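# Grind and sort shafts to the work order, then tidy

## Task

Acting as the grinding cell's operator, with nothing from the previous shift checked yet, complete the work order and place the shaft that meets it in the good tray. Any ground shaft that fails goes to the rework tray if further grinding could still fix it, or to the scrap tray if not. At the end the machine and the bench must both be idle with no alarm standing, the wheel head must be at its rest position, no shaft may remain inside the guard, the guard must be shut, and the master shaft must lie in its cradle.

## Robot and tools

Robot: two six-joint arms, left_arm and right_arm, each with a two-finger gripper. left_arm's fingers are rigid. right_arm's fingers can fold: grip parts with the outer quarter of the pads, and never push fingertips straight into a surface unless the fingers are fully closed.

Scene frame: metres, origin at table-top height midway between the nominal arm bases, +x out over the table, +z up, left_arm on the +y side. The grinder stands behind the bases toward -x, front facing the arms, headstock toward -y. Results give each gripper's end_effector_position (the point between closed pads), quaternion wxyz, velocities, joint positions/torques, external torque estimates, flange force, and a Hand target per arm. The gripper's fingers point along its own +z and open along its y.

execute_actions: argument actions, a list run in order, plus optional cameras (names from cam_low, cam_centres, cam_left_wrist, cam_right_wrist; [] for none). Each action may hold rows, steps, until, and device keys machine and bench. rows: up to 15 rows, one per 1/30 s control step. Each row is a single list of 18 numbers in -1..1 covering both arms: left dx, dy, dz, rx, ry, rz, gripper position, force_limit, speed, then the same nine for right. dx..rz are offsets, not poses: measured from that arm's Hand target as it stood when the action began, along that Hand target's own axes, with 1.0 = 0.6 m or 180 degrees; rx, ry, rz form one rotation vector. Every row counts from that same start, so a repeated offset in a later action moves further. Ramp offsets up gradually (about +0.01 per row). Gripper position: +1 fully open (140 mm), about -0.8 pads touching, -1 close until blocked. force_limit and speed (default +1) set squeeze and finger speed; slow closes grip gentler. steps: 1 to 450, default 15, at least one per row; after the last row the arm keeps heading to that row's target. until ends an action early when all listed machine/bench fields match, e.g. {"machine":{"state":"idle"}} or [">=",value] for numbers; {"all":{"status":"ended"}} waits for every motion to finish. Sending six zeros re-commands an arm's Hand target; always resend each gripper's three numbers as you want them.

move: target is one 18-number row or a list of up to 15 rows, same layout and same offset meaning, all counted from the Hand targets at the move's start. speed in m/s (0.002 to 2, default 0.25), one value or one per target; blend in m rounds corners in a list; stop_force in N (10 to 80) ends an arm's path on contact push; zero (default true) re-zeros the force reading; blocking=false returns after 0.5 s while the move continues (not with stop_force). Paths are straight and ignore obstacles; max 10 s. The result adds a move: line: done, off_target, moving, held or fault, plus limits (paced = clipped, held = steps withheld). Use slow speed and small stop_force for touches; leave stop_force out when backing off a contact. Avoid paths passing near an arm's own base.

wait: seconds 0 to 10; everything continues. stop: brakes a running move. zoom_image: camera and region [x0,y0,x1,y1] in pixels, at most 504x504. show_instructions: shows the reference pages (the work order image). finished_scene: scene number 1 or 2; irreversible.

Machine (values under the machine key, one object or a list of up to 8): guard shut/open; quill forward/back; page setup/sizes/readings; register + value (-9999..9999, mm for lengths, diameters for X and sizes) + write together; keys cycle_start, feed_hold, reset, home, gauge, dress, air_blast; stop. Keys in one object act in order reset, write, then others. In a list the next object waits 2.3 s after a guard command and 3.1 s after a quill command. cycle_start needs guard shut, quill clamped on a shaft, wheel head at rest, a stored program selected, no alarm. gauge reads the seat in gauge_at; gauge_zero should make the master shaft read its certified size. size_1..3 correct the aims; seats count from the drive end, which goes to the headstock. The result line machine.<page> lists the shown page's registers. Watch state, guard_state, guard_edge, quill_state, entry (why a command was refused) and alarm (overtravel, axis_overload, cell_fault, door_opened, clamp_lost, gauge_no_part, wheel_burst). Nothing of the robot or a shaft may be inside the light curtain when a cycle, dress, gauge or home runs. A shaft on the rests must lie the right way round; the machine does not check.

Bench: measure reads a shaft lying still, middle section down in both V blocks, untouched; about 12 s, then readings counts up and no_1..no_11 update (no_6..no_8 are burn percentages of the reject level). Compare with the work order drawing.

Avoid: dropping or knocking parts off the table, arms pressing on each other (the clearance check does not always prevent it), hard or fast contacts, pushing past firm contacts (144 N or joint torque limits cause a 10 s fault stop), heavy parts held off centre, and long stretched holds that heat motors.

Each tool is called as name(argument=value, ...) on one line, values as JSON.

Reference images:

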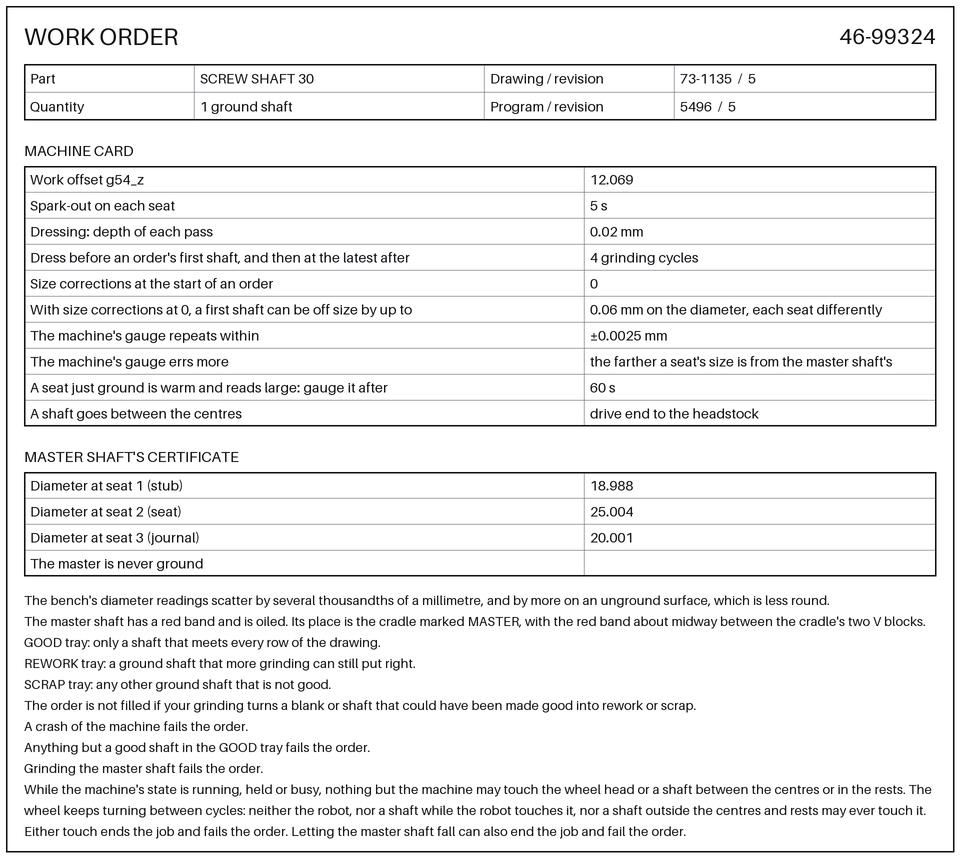

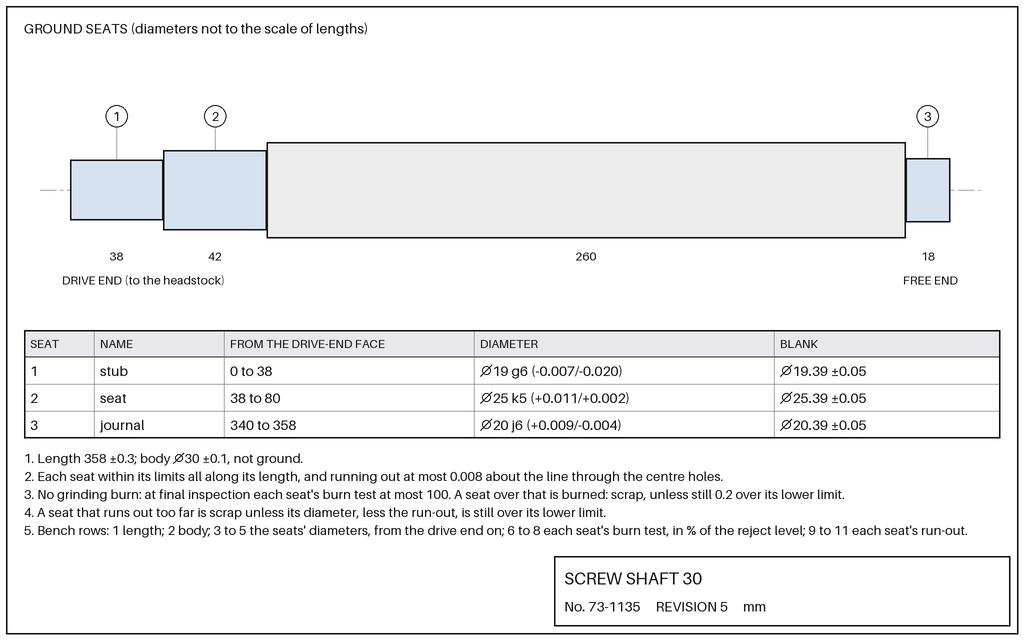

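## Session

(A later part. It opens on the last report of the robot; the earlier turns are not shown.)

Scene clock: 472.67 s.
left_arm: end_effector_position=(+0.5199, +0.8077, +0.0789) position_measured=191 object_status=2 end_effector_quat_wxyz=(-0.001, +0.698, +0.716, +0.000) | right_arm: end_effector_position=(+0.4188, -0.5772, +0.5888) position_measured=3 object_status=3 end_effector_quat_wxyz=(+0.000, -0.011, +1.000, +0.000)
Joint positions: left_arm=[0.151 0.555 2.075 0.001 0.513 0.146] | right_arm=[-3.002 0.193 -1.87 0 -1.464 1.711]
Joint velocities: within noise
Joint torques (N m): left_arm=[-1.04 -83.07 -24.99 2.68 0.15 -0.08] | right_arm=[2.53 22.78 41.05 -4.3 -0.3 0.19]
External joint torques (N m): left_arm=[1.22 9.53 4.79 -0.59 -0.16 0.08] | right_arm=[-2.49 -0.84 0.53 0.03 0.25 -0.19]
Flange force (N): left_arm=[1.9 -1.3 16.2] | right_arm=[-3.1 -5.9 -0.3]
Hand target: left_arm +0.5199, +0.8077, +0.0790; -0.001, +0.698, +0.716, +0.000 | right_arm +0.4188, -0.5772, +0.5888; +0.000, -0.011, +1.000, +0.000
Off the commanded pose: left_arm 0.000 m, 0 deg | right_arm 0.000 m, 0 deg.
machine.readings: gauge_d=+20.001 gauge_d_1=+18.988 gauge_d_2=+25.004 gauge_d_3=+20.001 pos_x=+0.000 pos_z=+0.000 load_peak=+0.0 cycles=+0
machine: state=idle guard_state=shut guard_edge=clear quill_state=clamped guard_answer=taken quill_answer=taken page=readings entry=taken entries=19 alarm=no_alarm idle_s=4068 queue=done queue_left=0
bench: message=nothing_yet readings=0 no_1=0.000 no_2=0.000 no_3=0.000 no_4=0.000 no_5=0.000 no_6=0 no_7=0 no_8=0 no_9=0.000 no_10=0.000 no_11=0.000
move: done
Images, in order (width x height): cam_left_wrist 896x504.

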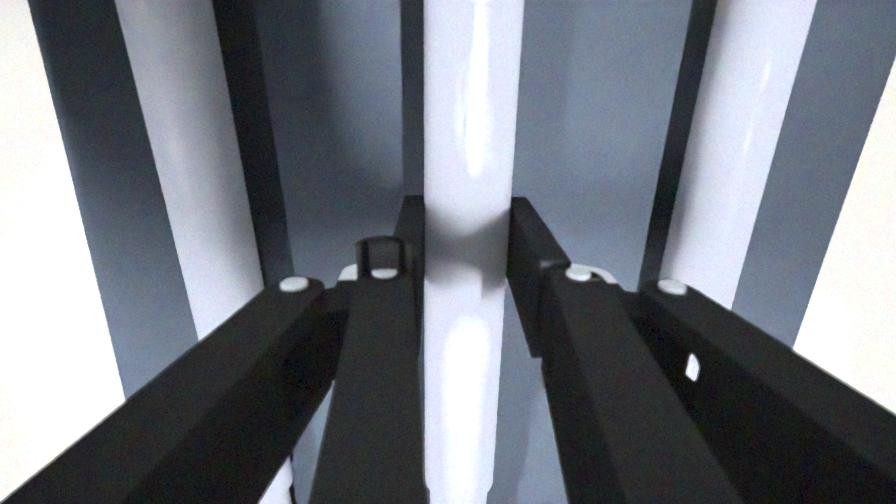

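move(target=[[0,0,-0.3,0,0,0,-1,1,0.8, 0,0,0,0,0,0,1,1,1],[-0.681,0.0326,-0.4017,0,0,-0.25,-1,1,0.8, 0,0,0,0,0,0,1,1,1]], speed=[0.12,0.25], blend=[0.06,0], cameras=[])

Scene clock: 491.70 s.
left_arm: end_effector_position=(+0.5503, +0.3998, +0.3199) position_measured=191 object_status=2 end_effector_quat_wxyz=(-0.001, +0.371, +0.929, +0.000) | right_arm: end_effector_position=(+0.4188, -0.5772, +0.5888) position_measured=3 object_status=3 end_effector_quat_wxyz=(+0.000, -0.011, +1.000, +0.000)
Joint positions: left_arm=[-0.487 0.335 1.814 -0.001 0.995 -1.276] | right_arm=[-3.002 0.193 -1.87 0 -1.464 1.711]
Joint velocities: within noise
Joint torques (N m): left_arm=[-0.89 -78.01 -43.19 4.18 0.21 -0.34] | right_arm=[2.23 22.73 41.1 -4.33 -0.26 0.19]
External joint torques (N m): left_arm=[1.3 9.2 8.51 -0.59 -0.17 0.34] | right_arm=[-1.95 -1.38 0.25 0.11 0.21 -0.19]
Flange force (N): left_arm=[4.7 0.9 15.7] | right_arm=[-3.4 -4.7 0.2]
Hand target: left_arm +0.5503, +0.3997, +0.3199; -0.001, +0.371, +0.929, +0.000 | right_arm +0.4188, -0.5772, +0.5888; +0.000, -0.011, +1.000, +0.000
Off the commanded pose: left_arm 0.000 m, 0 deg | right_arm 0.000 m, 0 deg.
machine.readings: gauge_d=+20.001 gauge_d_1=+18.988 gauge_d_2=+25.004 gauge_d_3=+20.001 pos_x=+0.000 pos_z=+0.000 load_peak=+0.0 cycles=+0
machine: state=idle guard_state=shut guard_edge=clear quill_state=clamped guard_answer=taken quill_answer=taken page=readings entry=taken entries=19 alarm=no_alarm idle_s=4087 queue=done queue_left=0
bench: message=nothing_yet readings=0 no_1=0.000 no_2=0.000 no_3=0.000 no_4=0.000 no_5=0.000 no_6=0 no_7=0 no_8=0 no_9=0.000 no_10=0.000 no_11=0.000
move: done
No camera images: "cameras" was empty.

move(target=[-0.4227,-0.5128,0.0,0,0,-0.2506,-1,1,0.8, 0,0,0,0,0,0,1,1,1], speed=0.25, cameras=["cam_left_wrist"])

zoom_image(camera="cam_left_wrist", region=[340, 0, 600, 200])

Scene clock: 496.77 s.
left_arm: end_effector_position=(+0.5223, +0.0021, +0.3199) position_measured=191 object_status=2 end_effector_quat_wxyz=(-0.001, -0.014, +1.000, +0.000) | right_arm: end_effector_position=(+0.4188, -0.5772, +0.5888) position_measured=3 object_status=3 end_effector_quat_wxyz=(+0.000, -0.011, +1.000, +0.000)
Joint positions: left_arm=[-0.91 0.647 1.318 -0.001 1.178 -2.486] | right_arm=[-3.002 0.193 -1.87 0 -1.464 1.711]
Joint velocities: within noise
Joint torques (N m): left_arm=[0.12 -112.97 -48.89 4.34 0.15 -0.4] | right_arm=[2.42 22.71 41.14 -4.29 -0.23 0.17]
External joint torques (N m): left_arm=[0.21 12.77 10.63 -0.44 -0.12 0.4] | right_arm=[-2.28 -1.25 0.35 0.04 0.19 -0.17]
Flange force (N): left_arm=[5.0 7.1 17.2] | right_arm=[-3.4 -5.4 0.0]
Hand target: left_arm +0.5223, +0.0020, +0.3199; -0.001, -0.014, +1.000, +0.000 | right_arm +0.4188, -0.5772, +0.5888; +0.000, -0.011, +1.000, +0.000
Off the commanded pose: left_arm 0.000 m, 0 deg | right_arm 0.000 m, 0 deg.
machine.readings: gauge_d=+20.001 gauge_d_1=+18.988 gauge_d_2=+25.004 gauge_d_3=+20.001 pos_x=+0.000 pos_z=+0.000 load_peak=+0.0 cycles=+0
machine: state=idle guard_state=shut guard_edge=clear quill_state=clamped guard_answer=taken quill_answer=taken page=readings entry=taken entries=19 alarm=no_alarm idle_s=4092 queue=done queue_left=0
bench: message=nothing_yet readings=0 no_1=0.000 no_2=0.000 no_3=0.000 no_4=0.000 no_5=0.000 no_6=0 no_7=0 no_8=0 no_9=0.000 no_10=0.000 no_11=0.000
move: done
Images, in order (width x height): cam_left_wrist 896x504.

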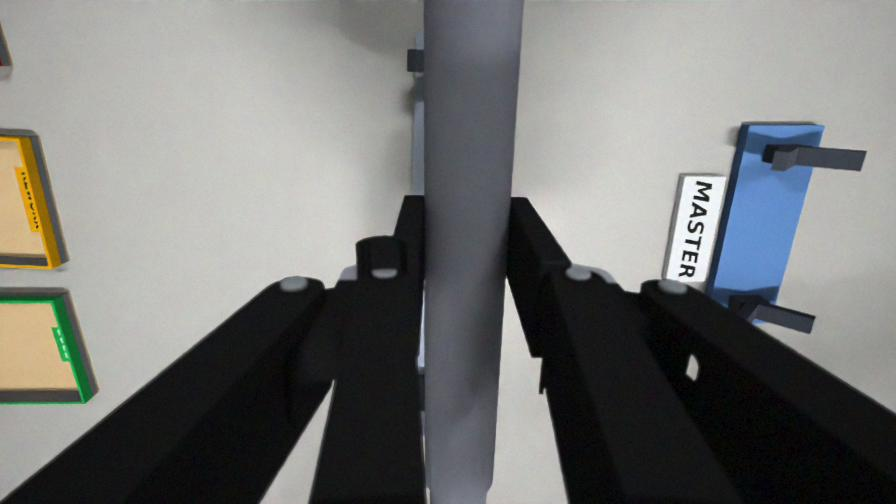

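Scaled by 1.938 from the camera's 896x504 image, which has a finer 1280x720 frame.

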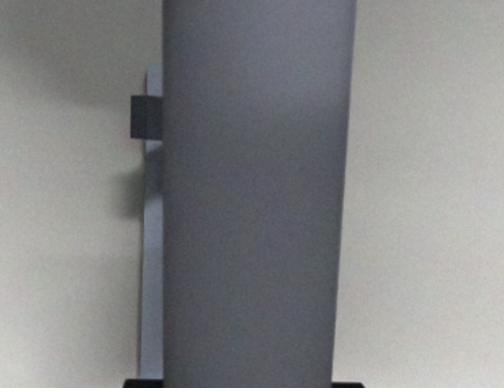

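move(target=[0,0,0.28,0,0,0,-1,1,0.8, 0,0,0,0,0,0,1,1,1], speed=0.15, cameras=["cam_left_wrist"])

Scene clock: 503.03 s.
left_arm: end_effector_position=(+0.5220, +0.0020, +0.1520) position_measured=191 object_status=2 end_effector_quat_wxyz=(-0.001, -0.014, +1.000, +0.000) | right_arm: end_effector_position=(+0.4188, -0.5772, +0.5888) position_measured=3 object_status=3 end_effector_quat_wxyz=(+0.000, -0.011, +1.000, +0.000)
Joint positions: left_arm=[-0.91 0.782 1.415 -0.001 0.946 -2.486] | right_arm=[-3.002 0.193 -1.87 0 -1.464 1.711]
Joint velocities: within noise
Joint torques (N m): left_arm=[-0.45 -120.57 -41.93 3.95 -0.03 -0.17] | right_arm=[2.43 22.73 41.13 -4.31 -0.29 0.21]
External joint torques (N m): left_arm=[0.61 14.06 8.14 -0.51 0.05 0.17] | right_arm=[-2.44 -0.61 0.44 0.05 0.23 -0.21]
Flange force (N): left_arm=[0.9 2.5 16.1] | right_arm=[-2.5 -5.9 -0.2]
Hand target: left_arm +0.5220, +0.0020, +0.1519; -0.001, -0.014, +1.000, +0.000 | right_arm +0.4188, -0.5772, +0.5888; +0.000, -0.011, +1.000, +0.000
Off the commanded pose: left_arm 0.000 m, 0 deg | right_arm 0.000 m, 0 deg.
machine.readings: gauge_d=+20.001 gauge_d_1=+18.988 gauge_d_2=+25.004 gauge_d_3=+20.001 pos_x=+0.000 pos_z=+0.000 load_peak=+0.0 cycles=+0
machine: state=idle guard_state=shut guard_edge=clear quill_state=clamped guard_answer=taken quill_answer=taken page=readings entry=taken entries=19 alarm=no_alarm idle_s=4098 queue=done queue_left=0
bench: message=nothing_yet readings=0 no_1=0.000 no_2=0.000 no_3=0.000 no_4=0.000 no_5=0.000 no_6=0 no_7=0 no_8=0 no_9=0.000 no_10=0.000 no_11=0.000
move: done
Images, in order (width x height): cam_left_wrist 896x504.

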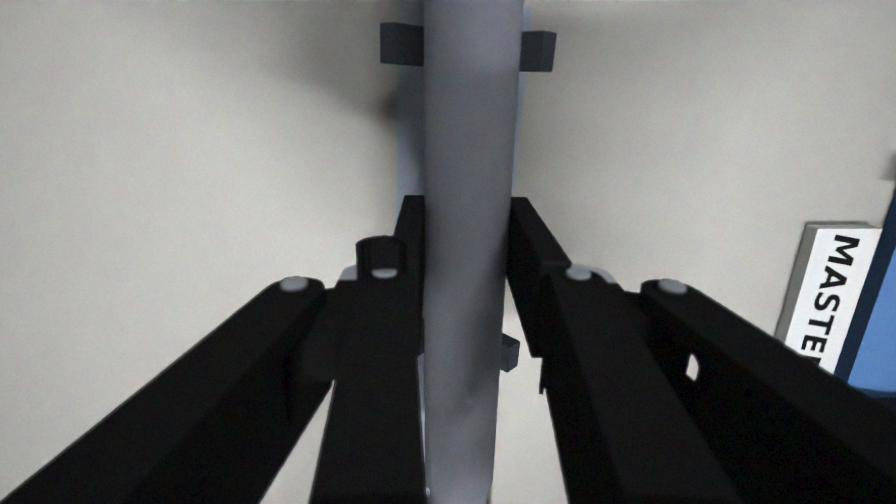

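move(target=[0,-0.0037,0.075,0,0,0.011,-1,1,0.8, 0,0,0,0,0,0,1,1,1], speed=0.08, cameras=["cam_left_wrist"])

Scene clock: 515.03 s.
left_arm: end_effector_position=(+0.5220, -0.0002, +0.1070) position_measured=191 object_status=2 end_effector_quat_wxyz=(-0.001, +0.003, +1.000, +0.000) | right_arm: end_effector_position=(+0.4188, -0.5772, +0.5888) position_measured=3 object_status=3 end_effector_quat_wxyz=(+0.000, -0.011, +1.000, +0.000)
Joint positions: left_arm=[-0.911 0.828 1.423 -0.001 0.891 -2.453] | right_arm=[-3.002 0.193 -1.87 0 -1.464 1.711]
Joint velocities: within noise
Joint torques (N m): left_arm=[-1.16 -121.12 -40.09 3.88 0.06 -0.09] | right_arm=[2.59 23.08 41.08 -4.32 -0.3 0.17]
External joint torques (N m): left_arm=[1.3 12.94 7.81 -0.59 -0.03 0.09] | right_arm=[-2.53 -1.43 0.34 0.08 0.25 -0.17]
Flange force (N): left_arm=[1.4 3.9 14.9] | right_arm=[-3.8 -6.0 0.1]
Hand target: left_arm +0.5220, -0.0002, +0.1069; -0.001, +0.004, +1.000, +0.000 | right_arm +0.4188, -0.5772, +0.5888; +0.000, -0.011, +1.000, +0.000
Off the commanded pose: left_arm 0.000 m, 0 deg | right_arm 0.000 m, 0 deg.
machine.readings: gauge_d=+20.001 gauge_d_1=+18.988 gauge_d_2=+25.004 gauge_d_3=+20.001 pos_x=+0.000 pos_z=+0.000 load_peak=+0.0 cycles=+0
machine: state=idle guard_state=shut guard_edge=clear quill_state=clamped guard_answer=taken quill_answer=taken page=readings entry=taken entries=19 alarm=no_alarm idle_s=4110 queue=done queue_left=0
bench: message=nothing_yet readings=0 no_1=0.000 no_2=0.000 no_3=0.000 no_4=0.000 no_5=0.000 no_6=0 no_7=0 no_8=0 no_9=0.000 no_10=0.000 no_11=0.000
move: done
Images, in order (width x height): cam_left_wrist 896x504.

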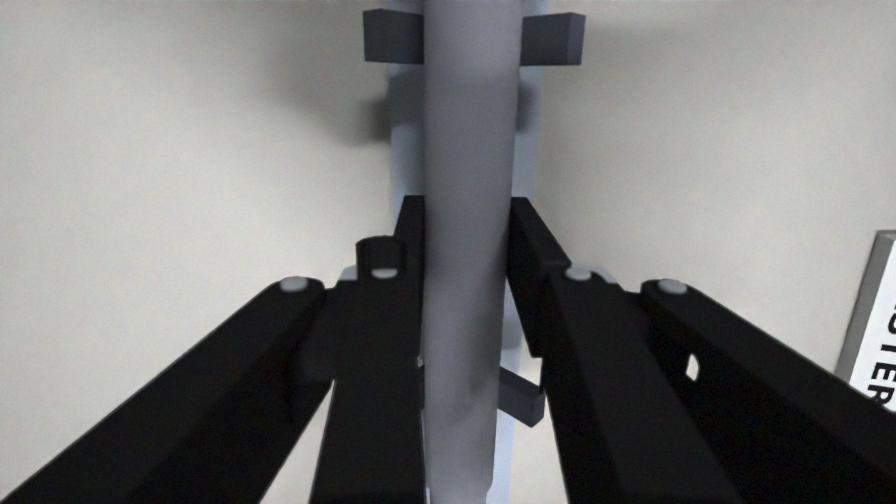

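move(target=[0,0.0007,0.06,0,0,0,-1,1,0.8, 0,0,0,0,0,0,1,1,1], speed=0.015, stop_force=10, cameras=["cam_left_wrist"])

Scene clock: 521.57 s.
left_arm: end_effector_position=(+0.5220, +0.0001, +0.0827) position_measured=191 object_status=2 end_effector_quat_wxyz=(-0.001, +0.004, +1.000, +0.000) | right_arm: end_effector_position=(+0.4188, -0.5772, +0.5888) position_measured=3 object_status=3 end_effector_quat_wxyz=(+0.000, -0.011, +1.000, +0.000)
Joint positions: left_arm=[-0.911 0.853 1.428 -0.001 0.862 -2.453] | right_arm=[-3.002 0.193 -1.87 0 -1.464 1.711]
Joint velocities: within noise
Joint torques (N m): left_arm=[-2.55 -107.78 -37.05 3.23 -2.64 -0.05] | right_arm=[2.21 22.79 41.1 -4.3 -0.32 0.16]
External joint torques (N m): left_arm=[2.87 -1.54 5.47 -0.01 2.67 0.05] | right_arm=[-2.15 -1.19 0.31 0.05 0.27 -0.16]
Flange force (N): left_arm=[5.8 11.4 -4.1] | right_arm=[-3.2 -5.1 0.2]
Hand target: left_arm +0.5220, +0.0001, +0.0826; -0.001, +0.004, +1.000, +0.000 (not the last commanded pose) | right_arm +0.4188, -0.5772, +0.5888; +0.000, -0.011, +1.000, +0.000
Off the commanded pose: left_arm 0.012 m, 0 deg | right_arm 0.000 m, 0 deg.
machine.readings: gauge_d=+20.001 gauge_d_1=+18.988 gauge_d_2=+25.004 gauge_d_3=+20.001 pos_x=+0.000 pos_z=+0.000 load_peak=+0.0 cycles=+0
machine: state=idle guard_state=shut guard_edge=clear quill_state=clamped guard_answer=taken quill_answer=taken page=readings entry=taken entries=19 alarm=no_alarm idle_s=4116 queue=done queue_left=0
bench: message=nothing_yet readings=0 no_1=0.000 no_2=0.000 no_3=0.000 no_4=0.000 no_5=0.000 no_6=0 no_7=0 no_8=0 no_9=0.000 no_10=0.000 no_11=0.000
move: contact (left_arm)
Images, in order (width x height): cam_left_wrist 896x504.

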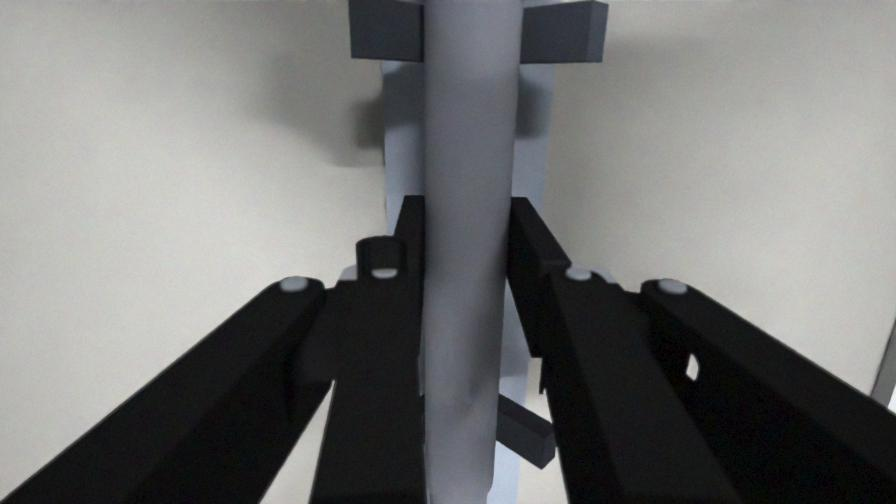

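execute_actions(actions=[{"rows": [[0,0,0,0,0,0,0.1,1,-1, 0,0,0,0,0,0,1,1,1]], "steps": 60}], cameras=[])

move(target=[0,0,-0.3,0,0,0,0.1,1,-1, 0,0,0,0,0,0,1,1,1], speed=0.2, cameras=["cam_left_wrist"])

execute_actions(actions=[{"bench": {"measure": true}, "machine": {"guard": "open"}, "steps": 3}], cameras=[])

Scene clock: 529.47 s.
left_arm: end_effector_position=(+0.5220, +0.0001, +0.0827) position_measured=117 object_status=3 end_effector_quat_wxyz=(-0.001, +0.004, +1.000, +0.000) | right_arm: end_effector_position=(+0.4188, -0.5772, +0.5888) position_measured=3 object_status=3 end_effector_quat_wxyz=(+0.000, -0.011, +1.000, +0.000)
Joint positions: left_arm=[-0.911 0.853 1.428 -0.001 0.862 -2.453] | right_arm=[-3.002 0.193 -1.87 0 -1.464 1.711]
Joint velocities: within noise
Joint torques (N m): left_arm=[-0.74 -107.69 -31.69 3.77 0.21 -0.16] | right_arm=[2.59 22.72 40.97 -4.29 -0.26 0.14]
External joint torques (N m): left_arm=[0.94 -0.11 0.53 -0.59 -0.18 0.16] | right_arm=[-2.42 -1.39 0.41 0.06 0.22 -0.14]
Flange force (N): left_arm=[0.2 2.1 0.2] | right_arm=[-3.8 -5.6 0.0]
Hand target: left_arm +0.5220, +0.0001, +0.0826; -0.001, +0.004, +1.000, +0.000 | right_arm +0.4188, -0.5772, +0.5888; +0.000, -0.011, +1.000, +0.000
Off the commanded pose: left_arm 0.000 m, 0 deg | right_arm 0.000 m, 0 deg.
machine.readings: gauge_d=+20.001 gauge_d_1=+18.988 gauge_d_2=+25.004 gauge_d_3=+20.001 pos_x=+0.000 pos_z=+0.000 load_peak=+0.0 cycles=+0
machine: state=idle guard_state=shut guard_edge=clear quill_state=clamped guard_answer=taken quill_answer=taken page=readings entry=taken entries=19 alarm=no_alarm idle_s=4124 queue=done queue_left=0
bench: message=nothing_yet readings=0 no_1=0.000 no_2=0.000 no_3=0.000 no_4=0.000 no_5=0.000 no_6=0 no_7=0 no_8=0 no_9=0.000 no_10=0.000 no_11=0.000
No camera images: "cameras" was empty.

Scene clock: 530.90 s.
left_arm: end_effector_position=(+0.5223, +0.0001, +0.2625) position_measured=117 object_status=3 end_effector_quat_wxyz=(-0.001, +0.004, +1.000, +0.000) | right_arm: end_effector_position=(+0.4188, -0.5772, +0.5888) position_measured=3 object_status=3 end_effector_quat_wxyz=(+0.000, -0.011, +1.000, +0.000)
Joint positions: left_arm=[-0.911 0.689 1.357 -0.001 1.097 -2.453] | right_arm=[-3.002 0.193 -1.87 0 -1.464 1.711]
Joint velocities: within noise
Joint torques (N m): left_arm=[-1.09 -100.03 -37.67 4.4 0.23 -0.16] | right_arm=[2.39 22.6 41.15 -4.32 -0.25 0.18]
External joint torques (N m): left_arm=[1.44 -1.27 1.07 -0.66 -0.21 0.16] | right_arm=[-2.39 -0.62 0.54 0.05 0.2 -0.18]
Flange force (N): left_arm=[1.9 4.8 0.0] | right_arm=[-2.7 -5.7 -0.4]
Hand target: left_arm +0.5223, +0.0001, +0.2626; -0.001, +0.004, +1.000, +0.000 | right_arm +0.4188, -0.5772, +0.5888; +0.000, -0.011, +1.000, +0.000
Off the commanded pose: left_arm 0.000 m, 0 deg | right_arm 0.000 m, 0 deg.
machine.readings: gauge_d=+20.001 gauge_d_1=+18.988 gauge_d_2=+25.004 gauge_d_3=+20.001 pos_x=+0.000 pos_z=+0.000 load_peak=+0.0 cycles=+0
machine: state=idle guard_state=shut guard_edge=clear quill_state=clamped guard_answer=taken quill_answer=taken page=readings entry=taken entries=19 alarm=no_alarm idle_s=4126 queue=done queue_left=0
bench: message=nothing_yet readings=0 no_1=0.000 no_2=0.000 no_3=0.000 no_4=0.000 no_5=0.000 no_6=0 no_7=0 no_8=0 no_9=0.000 no_10=0.000 no_11=0.000
move: done
Images, in order (width x height): cam_left_wrist 896x504.

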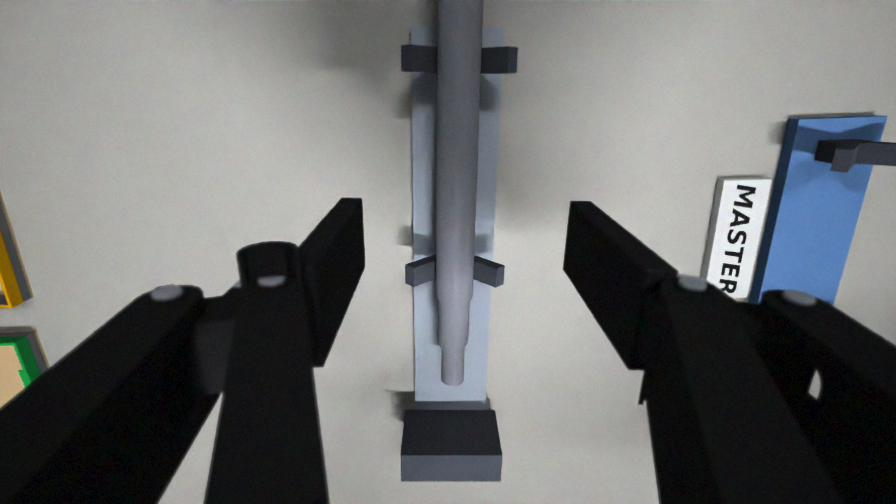

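Scene clock: 531.20 s.
left_arm: end_effector_position=(+0.5223, +0.0001, +0.2626) position_measured=117 object_status=3 end_effector_quat_wxyz=(-0.001, +0.004, +1.000, +0.000) | right_arm: end_effector_position=(+0.4188, -0.5772, +0.5888) position_measured=3 object_status=3 end_effector_quat_wxyz=(+0.000, -0.011, +1.000, +0.000)
Joint positions: left_arm=[-0.911 0.689 1.357 -0.001 1.097 -2.453] | right_arm=[-3.002 0.193 -1.87 0 -1.464 1.711]
Joint velocities: within noise
Joint torques (N m): left_arm=[-0.92 -101.15 -37.27 4.35 0.22 -0.13] | right_arm=[2.47 22.86 41.14 -4.32 -0.29 0.17]
External joint torques (N m): left_arm=[1.08 -0.57 0.53 -0.6 -0.19 0.13] | right_arm=[-2.21 -1.71 0.15 0.11 0.24 -0.17]
Flange force (N): left_arm=[0.6 2.7 0.2] | right_arm=[-3.9 -5.2 0.5]
Hand target: left_arm +0.5223, +0.0001, +0.2626; -0.001, +0.004, +1.000, +0.000 | right_arm +0.4188, -0.5772, +0.5888; +0.000, -0.011, +1.000, +0.000
Tool commands: left_gripper/position=+0.1 left_gripper/force_limit=+1.0 left_gripper/speed=-1.0 right_gripper/position=+1.0 right_gripper/force_limit=+1.0 right_gripper/speed=+1.0
Off the commanded pose: left_arm 0.000 m, 0 deg | right_arm 0.000 m, 0 deg.
machine.readings: gauge_d=+20.001 gauge_d_1=+18.988 gauge_d_2=+25.004 gauge_d_3=+20.001 pos_x=+0.000 pos_z=+0.000 load_peak=+0.0 cycles=+0
machine: state=idle guard_state=between guard_edge=clear quill_state=clamped guard_answer=taken quill_answer=taken page=readings entry=taken entries=19 alarm=no_alarm idle_s=4126 queue=running queue_left=0
bench: state=busy message=measure_taken readings=0 no_1=0.000 no_2=0.000 no_3=0.000 no_4=0.000 no_5=0.000 no_6=0 no_7=0 no_8=0 no_9=0.000 no_10=0.000 no_11=0.000
No camera images: "cameras" was empty.

move(target=[0.922,0.1926,-0.4,0,0,0.2475,0.1,1,-1, 0,0,0,0,0,0,1,1,1], speed=0.4, cameras=[])

move(target=[0.6447,-0.805,0.083,0,0,0.25,0.1,1,-1, 0,0,0,0,0,0,1,1,1], speed=0.4, cameras=["cam_left_wrist"])

Scene clock: 538.97 s.
left_arm: end_effector_position=(-0.0296, +0.1195, +0.5035) position_measured=117 object_status=3 end_effector_quat_wxyz=(-0.001, +0.382, +0.924, +0.000) | right_arm: end_effector_position=(+0.4188, -0.5772, +0.5888) position_measured=3 object_status=3 end_effector_quat_wxyz=(+0.000, -0.011, +1.000, +0.000)
Joint positions: left_arm=[-1.589 0.024 1.83 -0.002 1.289 -2.354] | right_arm=[-3.002 0.193 -1.87 0 -1.464 1.711]
Joint velocities: within noise
Joint torques (N m): left_arm=[-2.91 -43.12 -40.46 4.7 0.07 -0.22] | right_arm=[2.55 22.72 41.07 -4.31 -0.26 0.18]
External joint torques (N m): left_arm=[3.02 0.84 0.78 -0.65 -0.04 0.22] | right_arm=[-2.53 -1.47 0.19 0.07 0.21 -0.18]
Flange force (N): left_arm=[-4.2 4.1 1.5] | right_arm=[-3.7 -6.0 0.3]
Hand target: left_arm -0.0297, +0.1195, +0.5036; -0.001, +0.382, +0.924, +0.000 | right_arm +0.4188, -0.5772, +0.5888; +0.000, -0.011, +1.000, +0.000
Off the commanded pose: left_arm 0.000 m, 0 deg | right_arm 0.000 m, 0 deg.
machine.readings: gauge_d=+20.001 gauge_d_1=+18.988 gauge_d_2=+25.004 gauge_d_3=+20.001 pos_x=+0.000 pos_z=+0.000 load_peak=+0.0 cycles=+0
machine: state=idle guard_state=open guard_edge=clear quill_state=clamped guard_answer=taken quill_answer=taken page=readings entry=taken entries=19 alarm=no_alarm idle_s=4134 queue=done queue_left=0
bench: state=busy message=measure_taken readings=0 no_1=0.000 no_2=0.000 no_3=0.000 no_4=0.000 no_5=0.000 no_6=0 no_7=0 no_8=0 no_9=0.000 no_10=0.000 no_11=0.000
move: done; limits=paced
No camera images: "cameras" was empty.

Scene clock: 541.27 s.
left_arm: end_effector_position=(-0.6447, +0.0510, +0.4548) position_measured=117 object_status=3 end_effector_quat_wxyz=(-0.001, +0.707, +0.707, -0.001) | right_arm: end_effector_position=(+0.4188, -0.5772, +0.5888) position_measured=3 object_status=3 end_effector_quat_wxyz=(+0.000, -0.011, +1.000, +0.000)
Joint positions: left_arm=[-2.384 0.511 1.287 -0.001 1.343 -2.363] | right_arm=[-3.002 0.193 -1.87 0 -1.464 1.711]
Joint velocities: within noise
Joint torques (N m): left_arm=[-1.36 -89.88 -40.97 4.67 0.28 -0.15] | right_arm=[2.51 22.79 41.12 -4.32 -0.27 0.21]
External joint torques (N m): left_arm=[1.43 -0.67 0.74 -0.57 -0.24 0.15] | right_arm=[-2.45 -0.81 0.43 0.07 0.22 -0.21]
Flange force (N): left_arm=[1.0 3.5 1.1] | right_arm=[-2.9 -5.9 -0.2]
Hand target: left_arm -0.6448, +0.0510, +0.4548; -0.001, +0.707, +0.707, +0.000 | right_arm +0.4188, -0.5772, +0.5888; +0.000, -0.011, +1.000, +0.000
Off the commanded pose: left_arm 0.000 m, 0 deg | right_arm 0.000 m, 0 deg.
machine.readings: gauge_d=+20.001 gauge_d_1=+18.988 gauge_d_2=+25.004 gauge_d_3=+20.001 pos_x=+0.000 pos_z=+0.000 load_peak=+0.0 cycles=+0
machine: state=idle guard_state=open guard_edge=clear quill_state=clamped guard_answer=taken quill_answer=taken page=readings entry=taken entries=19 alarm=no_alarm idle_s=4136 queue=done queue_left=0
bench: state=busy message=measure_taken readings=0 no_1=0.000 no_2=0.000 no_3=0.000 no_4=0.000 no_5=0.000 no_6=0 no_7=0 no_8=0 no_9=0.000 no_10=0.000 no_11=0.000
move: done; limits=paced
Images, in order (width x height): cam_left_wrist 896x504.

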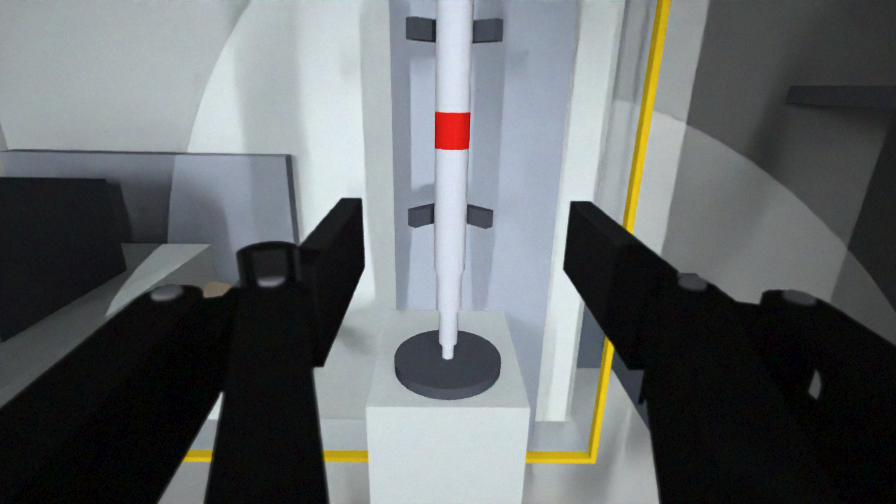

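move(target=[0.0017,0,0.4413,0,0,0,0.1,1,-1, 0,0,0,0,0,0,1,1,1], speed=0.15, cameras=["cam_left_wrist"])

Scene clock: 550.67 s.
left_arm: end_effector_position=(-0.6452, +0.0521, +0.1901) position_measured=117 object_status=3 end_effector_quat_wxyz=(-0.001, +0.707, +0.707, -0.001) | right_arm: end_effector_position=(+0.4188, -0.5772, +0.5888) position_measured=3 object_status=3 end_effector_quat_wxyz=(+0.000, -0.011, +1.000, +0.000)
Joint positions: left_arm=[-2.385 0.689 1.508 -0.002 0.943 -2.364] | right_arm=[-3.002 0.193 -1.87 0 -1.464 1.711]
Joint velocities: within noise
Joint torques (N m): left_arm=[-0.98 -96.5 -33.96 4.03 0 -0.18] | right_arm=[2.76 22.23 41.08 -4.32 -0.25 0.17]
External joint torques (N m): left_arm=[0.86 -2.34 0.45 -0.62 0.03 0.18] | right_arm=[-2.66 -0.73 0.24 0.08 0.19 -0.17]
Flange force (N): left_arm=[2.1 3.7 -2.1] | right_arm=[-2.5 -6.3 0.1]
Hand target: left_arm -0.6452, +0.0521, +0.1900; -0.001, +0.707, +0.707, +0.000 | right_arm +0.4188, -0.5772, +0.5888; +0.000, -0.011, +1.000, +0.000
Off the commanded pose: left_arm 0.000 m, 0 deg | right_arm 0.000 m, 0 deg.
machine.readings: gauge_d=+20.001 gauge_d_1=+18.988 gauge_d_2=+25.004 gauge_d_3=+20.001 pos_x=+0.000 pos_z=+0.000 load_peak=+0.0 cycles=+0
machine: state=idle guard_state=open guard_edge=clear quill_state=clamped guard_answer=taken quill_answer=taken page=readings entry=taken entries=19 alarm=no_alarm idle_s=4145 queue=done queue_left=0
bench: message=measure_taken readings=1 no_1=358.003 no_2=29.979 no_3=19.409 no_4=25.383 no_5=20.403 no_6=46 no_7=46 no_8=44 no_9=0.001 no_10=0.000 no_11=0.010
move: done
Images, in order (width x height): cam_left_wrist 896x504.

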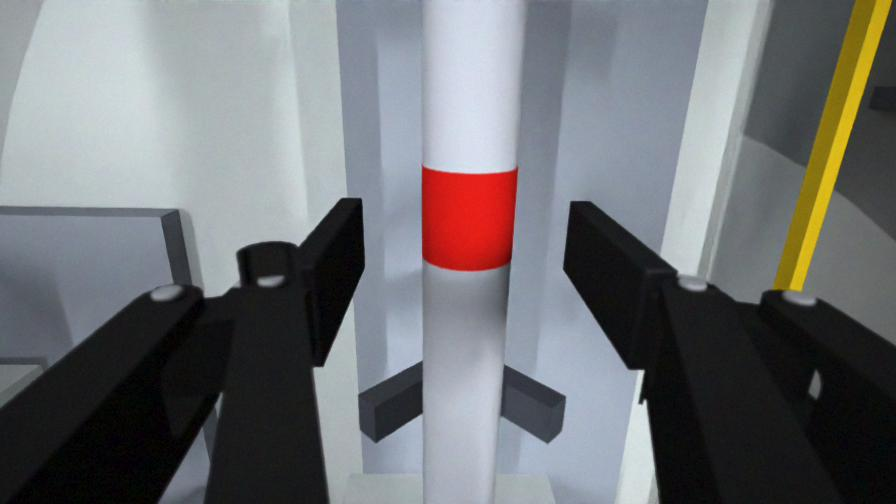

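move(target=[0,0.0007,0,0,0,0,0.1,1,-1, 0,0,0,0,0,0,1,1,1], speed=0.03, cameras=[])

execute_actions(actions=[{"rows": [[0,0,0,0,0,0,-1,1,1, 0,0,0,0,0,0,1,1,1]], "steps": 60}], cameras=["cam_left_wrist"])

Scene clock: 558.60 s.
left_arm: end_effector_position=(-0.6449, +0.0521, +0.1900) position_measured=117 object_status=3 end_effector_quat_wxyz=(-0.001, +0.707, +0.707, +0.000) | right_arm: end_effector_position=(+0.4188, -0.5772, +0.5888) position_measured=3 object_status=3 end_effector_quat_wxyz=(+0.000, -0.011, +1.000, +0.000)
Joint positions: left_arm=[-2.385 0.689 1.509 -0.002 0.943 -2.364] | right_arm=[-3.002 0.193 -1.87 0 -1.464 1.711]
Joint velocities: within noise
Joint torques (N m): left_arm=[-0.83 -97.5 -33.92 4.02 0.22 -0.16] | right_arm=[2.42 22.88 41.04 -4.3 -0.33 0.21]
External joint torques (N m): left_arm=[0.73 -0.49 0.76 -0.64 -0.18 0.16] | right_arm=[-2.18 -1.67 0.24 0.07 0.28 -0.21]
Flange force (N): left_arm=[1.2 2.6 0.1] | right_arm=[-4.0 -5.2 0.4]
Hand target: left_arm -0.6448, +0.0521, +0.1900; -0.001, +0.707, +0.707, +0.000 | right_arm +0.4188, -0.5772, +0.5888; +0.000, -0.011, +1.000, +0.000
Off the commanded pose: left_arm 0.000 m, 0 deg | right_arm 0.000 m, 0 deg.
machine.readings: gauge_d=+20.001 gauge_d_1=+18.988 gauge_d_2=+25.004 gauge_d_3=+20.001 pos_x=+0.000 pos_z=+0.000 load_peak=+0.0 cycles=+0
machine: state=idle guard_state=open guard_edge=clear quill_state=clamped guard_answer=taken quill_answer=taken page=readings entry=taken entries=19 alarm=no_alarm idle_s=4153 queue=done queue_left=0
bench: message=measure_taken readings=1 no_1=358.003 no_2=29.979 no_3=19.409 no_4=25.383 no_5=20.403 no_6=46 no_7=46 no_8=44 no_9=0.001 no_10=0.000 no_11=0.010
move: done
No camera images: "cameras" was empty.

Scene clock: 560.80 s.
left_arm: end_effector_position=(-0.6448, +0.0521, +0.1900) position_measured=191 object_status=2 end_effector_quat_wxyz=(-0.001, +0.707, +0.707, +0.000) | right_arm: end_effector_position=(+0.4188, -0.5772, +0.5888) position_measured=3 object_status=3 end_effector_quat_wxyz=(+0.000, -0.011, +1.000, +0.000)
Joint positions: left_arm=[-2.385 0.689 1.509 -0.002 0.943 -2.364] | right_arm=[-3.002 0.193 -1.87 0 -1.464 1.711]
Joint velocities: within noise
Joint torques (N m): left_arm=[5.59 -93.44 -28.95 6.19 1.77 -0.09] | right_arm=[2.4 22.62 41.13 -4.29 -0.28 0.2]
External joint torques (N m): left_arm=[-5.68 -4.86 -4.41 -2.8 -1.74 0.09] | right_arm=[-2.4 -0.63 0.37 0.04 0.23 -0.2]
Flange force (N): left_arm=[2.9 -6.3 -4.1] | right_arm=[-2.5 -5.8 -0.1]
Hand target: left_arm -0.6448, +0.0521, +0.1900; -0.001, +0.707, +0.707, +0.000 | right_arm +0.4188, -0.5772, +0.5888; +0.000, -0.011, +1.000, +0.000
Off the commanded pose: left_arm 0.000 m, 0 deg | right_arm 0.000 m, 0 deg.
machine.readings: gauge_d=+20.001 gauge_d_1=+18.988 gauge_d_2=+25.004 gauge_d_3=+20.001 pos_x=+0.000 pos_z=+0.000 load_peak=+0.0 cycles=+0
machine: state=idle guard_state=open guard_edge=clear quill_state=clamped guard_answer=taken quill_answer=taken page=readings entry=taken entries=19 alarm=no_alarm idle_s=4155 queue=done queue_left=0
bench: message=measure_taken readings=1 no_1=358.003 no_2=29.979 no_3=19.409 no_4=25.383 no_5=20.403 no_6=46 no_7=46 no_8=44 no_9=0.001 no_10=0.000 no_11=0.010
Images, in order (width x height): cam_left_wrist 896x504.

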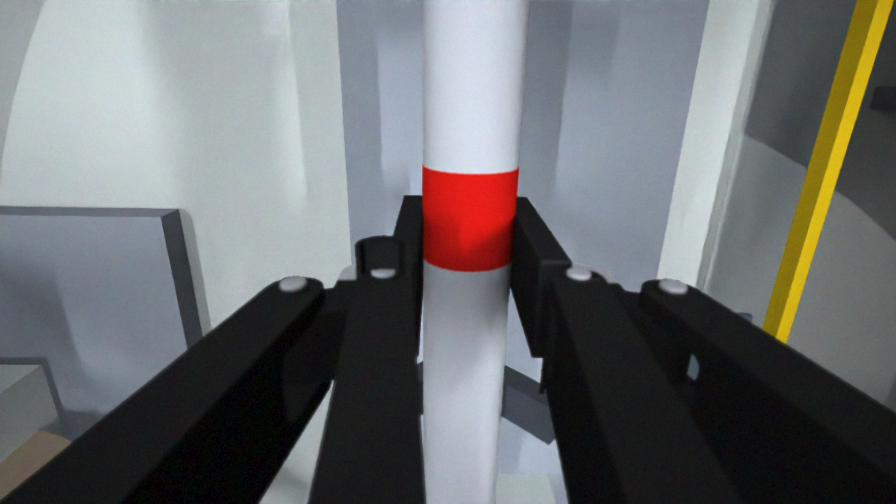

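execute_actions(actions=[{"machine": {"quill": "back"}, "steps": 150, "until": {"machine": {"quill_state": "back"}}}], cameras=[])

move(target=[[0.0217,0,0,0,0,0,-1,1,1, 0,0,0,0,0,0,1,1,1],[0.0217,0,-0.03,0,0,0,-1,1,1, 0,0,0,0,0,0,1,1,1]], speed=0.03, cameras=["cam_left_wrist"])

Scene clock: 567.93 s.
left_arm: end_effector_position=(-0.6448, +0.0521, +0.1900) position_measured=191 object_status=2 end_effector_quat_wxyz=(-0.001, +0.707, +0.707, +0.000) | right_arm: end_effector_position=(+0.4188, -0.5772, +0.5888) position_measured=3 object_status=3 end_effector_quat_wxyz=(+0.000, -0.011, +1.000, +0.000)
Joint positions: left_arm=[-2.385 0.689 1.509 -0.002 0.943 -2.364] | right_arm=[-3.002 0.193 -1.87 0 -1.464 1.711]
Joint velocities: within noise
Joint torques (N m): left_arm=[7.76 -98.88 -31.43 6.89 1.9 -0.11] | right_arm=[2.54 22.78 41.11 -4.34 -0.26 0.22]
External joint torques (N m): left_arm=[-7.86 0.96 -1.9 -3.5 -1.87 0.11] | right_arm=[-2.44 -1.53 0.27 0.1 0.22 -0.22]
Flange force (N): left_arm=[3.8 -9.0 2.7] | right_arm=[-3.9 -5.8 0.2]
Hand target: left_arm -0.6448, +0.0521, +0.1900; -0.001, +0.707, +0.707, +0.000 | right_arm +0.4188, -0.5772, +0.5888; +0.000, -0.011, +1.000, +0.000
Tool commands: left_gripper/position=-1.0 left_gripper/force_limit=+1.0 left_gripper/speed=+1.0 right_gripper/position=+1.0 right_gripper/force_limit=+1.0 right_gripper/speed=+1.0
Off the commanded pose: left_arm 0.000 m, 0 deg | right_arm 0.000 m, 0 deg.
machine.readings: gauge_d=+20.001 gauge_d_1=+0.000 gauge_d_2=+0.000 gauge_d_3=+0.000 pos_x=+0.000 pos_z=+0.000 load_peak=+0.0 cycles=+0
machine: state=idle guard_state=open guard_edge=clear quill_state=back guard_answer=taken quill_answer=taken page=readings entry=taken entries=19 alarm=no_alarm idle_s=4162 queue=running queue_left=0
bench: message=measure_taken readings=1 no_1=358.003 no_2=29.979 no_3=19.409 no_4=25.383 no_5=20.403 no_6=46 no_7=46 no_8=44 no_9=0.001 no_10=0.000 no_11=0.010
No camera images: "cameras" was empty.

Scene clock: 569.30 s.
left_arm: end_effector_position=(-0.6448, +0.0651, +0.2079) position_measured=191 object_status=2 end_effector_quat_wxyz=(-0.001, +0.707, +0.707, +0.000) | right_arm: end_effector_position=(+0.4188, -0.5772, +0.5888) position_measured=3 object_status=3 end_effector_quat_wxyz=(+0.000, -0.011, +1.000, +0.000)
Joint positions: left_arm=[-2.396 0.66 1.524 -0.002 0.957 -2.375] | right_arm=[-3.002 0.193 -1.87 0 -1.464 1.711]
Joint velocities: within noise
Joint torques (N m): left_arm=[-1.62 -107.97 -42.13 4.08 0.39 -0.11] | right_arm=[2.39 22.79 41.17 -4.32 -0.3 0.18]
External joint torques (N m): left_arm=[1.52 11.24 8.37 -0.64 -0.36 0.11] | right_arm=[-2.37 -0.82 0.29 0.07 0.24 -0.18]
Flange force (N): left_arm=[2.8 5.4 15.0] | right_arm=[-2.7 -5.7 0.1]
Hand target: left_arm -0.6448, +0.0651, +0.2080; -0.001, +0.707, +0.707, +0.000 | right_arm +0.4188, -0.5772, +0.5888; +0.000, -0.011, +1.000, +0.000
Off the commanded pose: left_arm 0.000 m, 0 deg | right_arm 0.000 m, 0 deg.
machine.readings: gauge_d=+20.001 gauge_d_1=+0.000 gauge_d_2=+0.000 gauge_d_3=+0.000 pos_x=+0.000 pos_z=+0.000 load_peak=+0.0 cycles=+0
machine: state=idle guard_state=open guard_edge=clear quill_state=back guard_answer=taken quill_answer=taken page=readings entry=taken entries=19 alarm=no_alarm idle_s=4164 queue=done queue_left=0
bench: message=measure_taken readings=1 no_1=358.003 no_2=29.979 no_3=19.409 no_4=25.383 no_5=20.403 no_6=46 no_7=46 no_8=44 no_9=0.001 no_10=0.000 no_11=0.010
move: done
Images, in order (width x height): cam_left_wrist 896x504.

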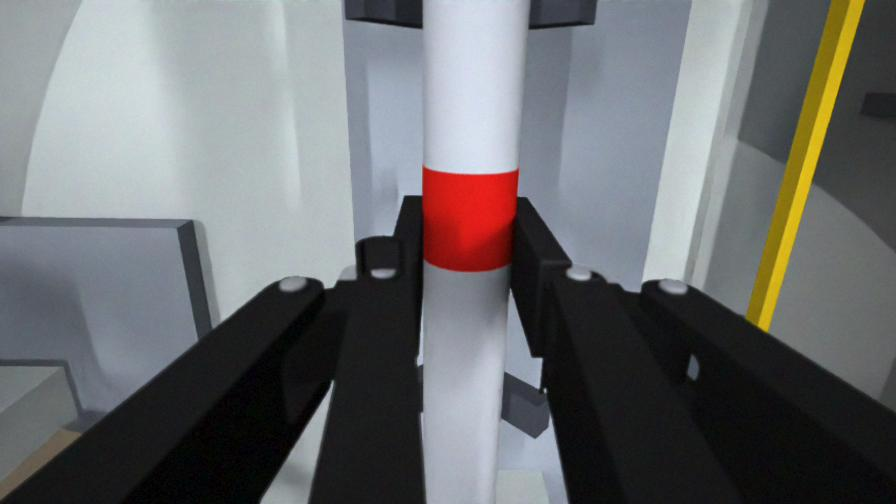

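move(target=[[0,0,-0.4,0,0,0,-1,1,1, 0,0,0,0,0,0,1,1,1],[0.1015,1.0,-0.42,0,0,-0.26,-1,1,1, 0,0,0,0,0,0,1,1,1]], speed=[0.12,0.25], blend=[0.05,0], cameras=[])

execute_actions(actions=[{"machine": [{"guard": "shut"}, {"air_blast": true}, {"guard": "open"}], "steps": 3}], cameras=["cam_left_wrist"])

Scene clock: 580.90 s.
left_arm: end_effector_position=(-0.0445, +0.1264, +0.4590) position_measured=191 object_status=2 end_effector_quat_wxyz=(-0.001, +0.368, +0.930, +0.000) | right_arm: end_effector_position=(+0.4188, -0.5772, +0.5888) position_measured=3 object_status=3 end_effector_quat_wxyz=(+0.000, -0.011, +1.000, +0.000)
Joint positions: left_arm=[-1.617 0.035 1.902 -0.002 1.205 -2.412] | right_arm=[-3.002 0.193 -1.87 0 -1.464 1.711]
Joint velocities: within noise
Joint torques (N m): left_arm=[-1.66 -52.04 -48.52 4.71 0.07 -0.16] | right_arm=[2.54 22.75 41.03 -4.3 -0.28 0.19]
External joint torques (N m): left_arm=[1.78 9.78 9.96 -0.77 -0.04 0.16] | right_arm=[-2.4 -1.05 0.59 0.04 0.23 -0.19]
Flange force (N): left_arm=[-2.0 3.1 18.8] | right_arm=[-3.4 -5.7 -0.4]
Hand target: left_arm -0.0444, +0.1264, +0.4590; -0.001, +0.368, +0.930, +0.000 | right_arm +0.4188, -0.5772, +0.5888; +0.000, -0.011, +1.000, +0.000
Off the commanded pose: left_arm 0.000 m, 0 deg | right_arm 0.000 m, 0 deg.
machine.readings: gauge_d=+20.001 gauge_d_1=+0.000 gauge_d_2=+0.000 gauge_d_3=+0.000 pos_x=+0.000 pos_z=+0.000 load_peak=+0.0 cycles=+0
machine: state=idle guard_state=open guard_edge=clear quill_state=back guard_answer=taken quill_answer=taken page=readings entry=taken entries=19 alarm=no_alarm idle_s=4175 queue=done queue_left=0
bench: message=measure_taken readings=1 no_1=358.003 no_2=29.979 no_3=19.409 no_4=25.383 no_5=20.403 no_6=46 no_7=46 no_8=44 no_9=0.001 no_10=0.000 no_11=0.010
move: done
No camera images: "cameras" was empty.

Scene clock: 581.20 s.
left_arm: end_effector_position=(-0.0444, +0.1264, +0.4590) position_measured=191 object_status=2 end_effector_quat_wxyz=(-0.001, +0.368, +0.930, +0.000) | right_arm: end_effector_position=(+0.4188, -0.5772, +0.5888) position_measured=3 object_status=3 end_effector_quat_wxyz=(+0.000, -0.011, +1.000, +0.000)
Joint positions: left_arm=[-1.616 0.035 1.902 -0.002 1.205 -2.412] | right_arm=[-3.002 0.193 -1.87 0 -1.464 1.711]
Joint velocities: within noise
Joint torques (N m): left_arm=[-0.61 -52.6 -48.88 4.66 0.12 -0.15] | right_arm=[2.68 22.77 41.1 -4.32 -0.28 0.16]
External joint torques (N m): left_arm=[0.74 10.21 10.35 -0.73 -0.08 0.15] | right_arm=[-2.47 -1.35 0.25 0.09 0.23 -0.16]
Flange force (N): left_arm=[-0.6 1.8 19.6] | right_arm=[-3.5 -5.8 0.3]
Hand target: left_arm -0.0444, +0.1264, +0.4590; -0.001, +0.368, +0.930, +0.000 | right_arm +0.4188, -0.5772, +0.5888; +0.000, -0.011, +1.000, +0.000
Tool commands: left_gripper/position=-1.0 left_gripper/force_limit=+1.0 left_gripper/speed=+1.0 right_gripper/position=+1.0 right_gripper/force_limit=+1.0 right_gripper/speed=+1.0
Off the commanded pose: left_arm 0.000 m, 0 deg | right_arm 0.000 m, 0 deg.
machine.readings: gauge_d=+20.001 gauge_d_1=+0.000 gauge_d_2=+0.000 gauge_d_3=+0.000 pos_x=+0.000 pos_z=+0.000 load_peak=+0.0 cycles=+0
machine: state=idle guard_state=between guard_edge=clear quill_state=back guard_answer=taken quill_answer=taken page=readings entry=taken entries=19 alarm=no_alarm idle_s=4175 queue=running queue_left=2
bench: message=measure_taken readings=1 no_1=358.003 no_2=29.979 no_3=19.409 no_4=25.383 no_5=20.403 no_6=46 no_7=46 no_8=44 no_9=0.001 no_10=0.000 no_11=0.010
Images, in order (width x height): cam_left_wrist 896x504.

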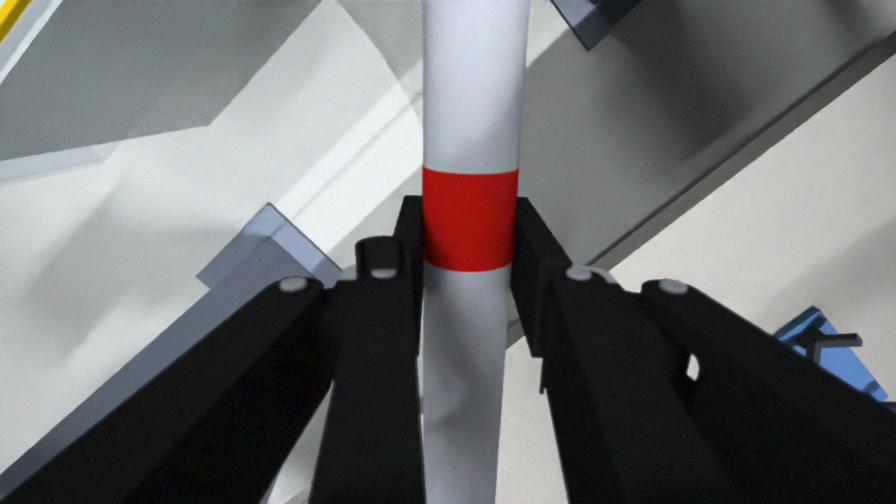

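move(target=[[-0.5776,0.9787,0.25,0,0,-0.2476,-1,1,1, 0,0,0,0,0,0,1,1,1],[-0.5776,0.9787,0.5,0,0,-0.2476,-1,1,1, 0,0,0,0,0,0,1,1,1]], speed=[0.25,0.12], blend=[0.03,0], cameras=["cam_left_wrist"])

Scene clock: 592.00 s.
left_arm: end_effector_position=(+0.6096, +0.3178, +0.1581) position_measured=191 object_status=2 end_effector_quat_wxyz=(-0.001, -0.012, +1.000, +0.000) | right_arm: end_effector_position=(+0.4188, -0.5772, +0.5888) position_measured=3 object_status=3 end_effector_quat_wxyz=(+0.000, -0.011, +1.000, +0.000)
Joint positions: left_arm=[-0.548 0.616 1.721 -0.001 0.806 -2.122] | right_arm=[-3.002 0.193 -1.87 0 -1.464 1.711]
Joint velocities: within noise
Joint torques (N m): left_arm=[-0.64 -102.89 -37.24 3.61 0.31 -0.22] | right_arm=[2.33 22.63 41.06 -4.34 -0.28 0.18]
External joint torques (N m): left_arm=[0.9 14.4 7.64 -0.58 -0.26 0.22] | right_arm=[-2.32 -0.89 0.38 0.09 0.23 -0.18]
Flange force (N): left_arm=[-0.5 1.4 19.3] | right_arm=[-2.9 -5.5 0.0]
Hand target: left_arm +0.6095, +0.3178, +0.1580; -0.001, -0.012, +1.000, +0.000 | right_arm +0.4188, -0.5772, +0.5888; +0.000, -0.011, +1.000, +0.000
Off the commanded pose: left_arm 0.000 m, 0 deg | right_arm 0.000 m, 0 deg.
machine.readings: gauge_d=+20.001 gauge_d_1=+0.000 gauge_d_2=+0.000 gauge_d_3=+0.000 pos_x=+0.000 pos_z=+0.000 load_peak=+0.0 cycles=+0
machine: state=idle guard_state=open guard_edge=clear quill_state=back guard_answer=taken quill_answer=taken page=readings entry=taken entries=20 alarm=no_alarm idle_s=4186 queue=done queue_left=0
bench: message=measure_taken readings=1 no_1=358.003 no_2=29.979 no_3=19.409 no_4=25.383 no_5=20.403 no_6=46 no_7=46 no_8=44 no_9=0.001 no_10=0.000 no_11=0.010
move: done
Images, in order (width x height): cam_left_wrist 896x504.

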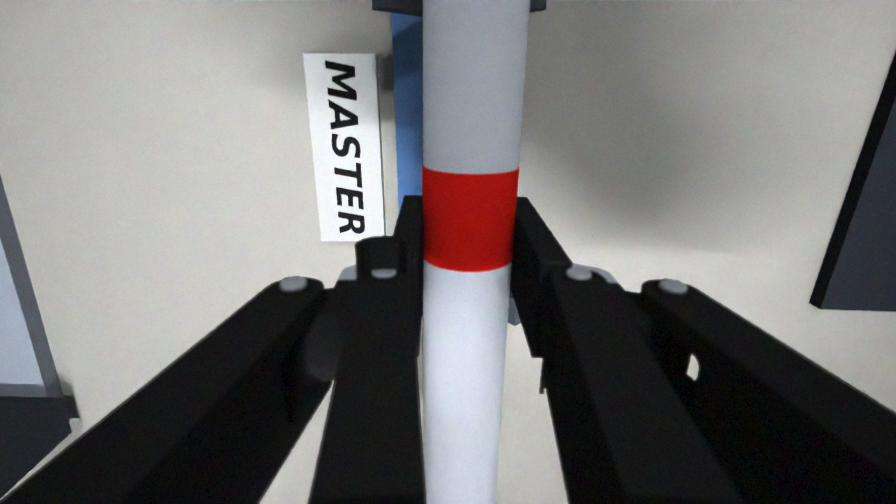

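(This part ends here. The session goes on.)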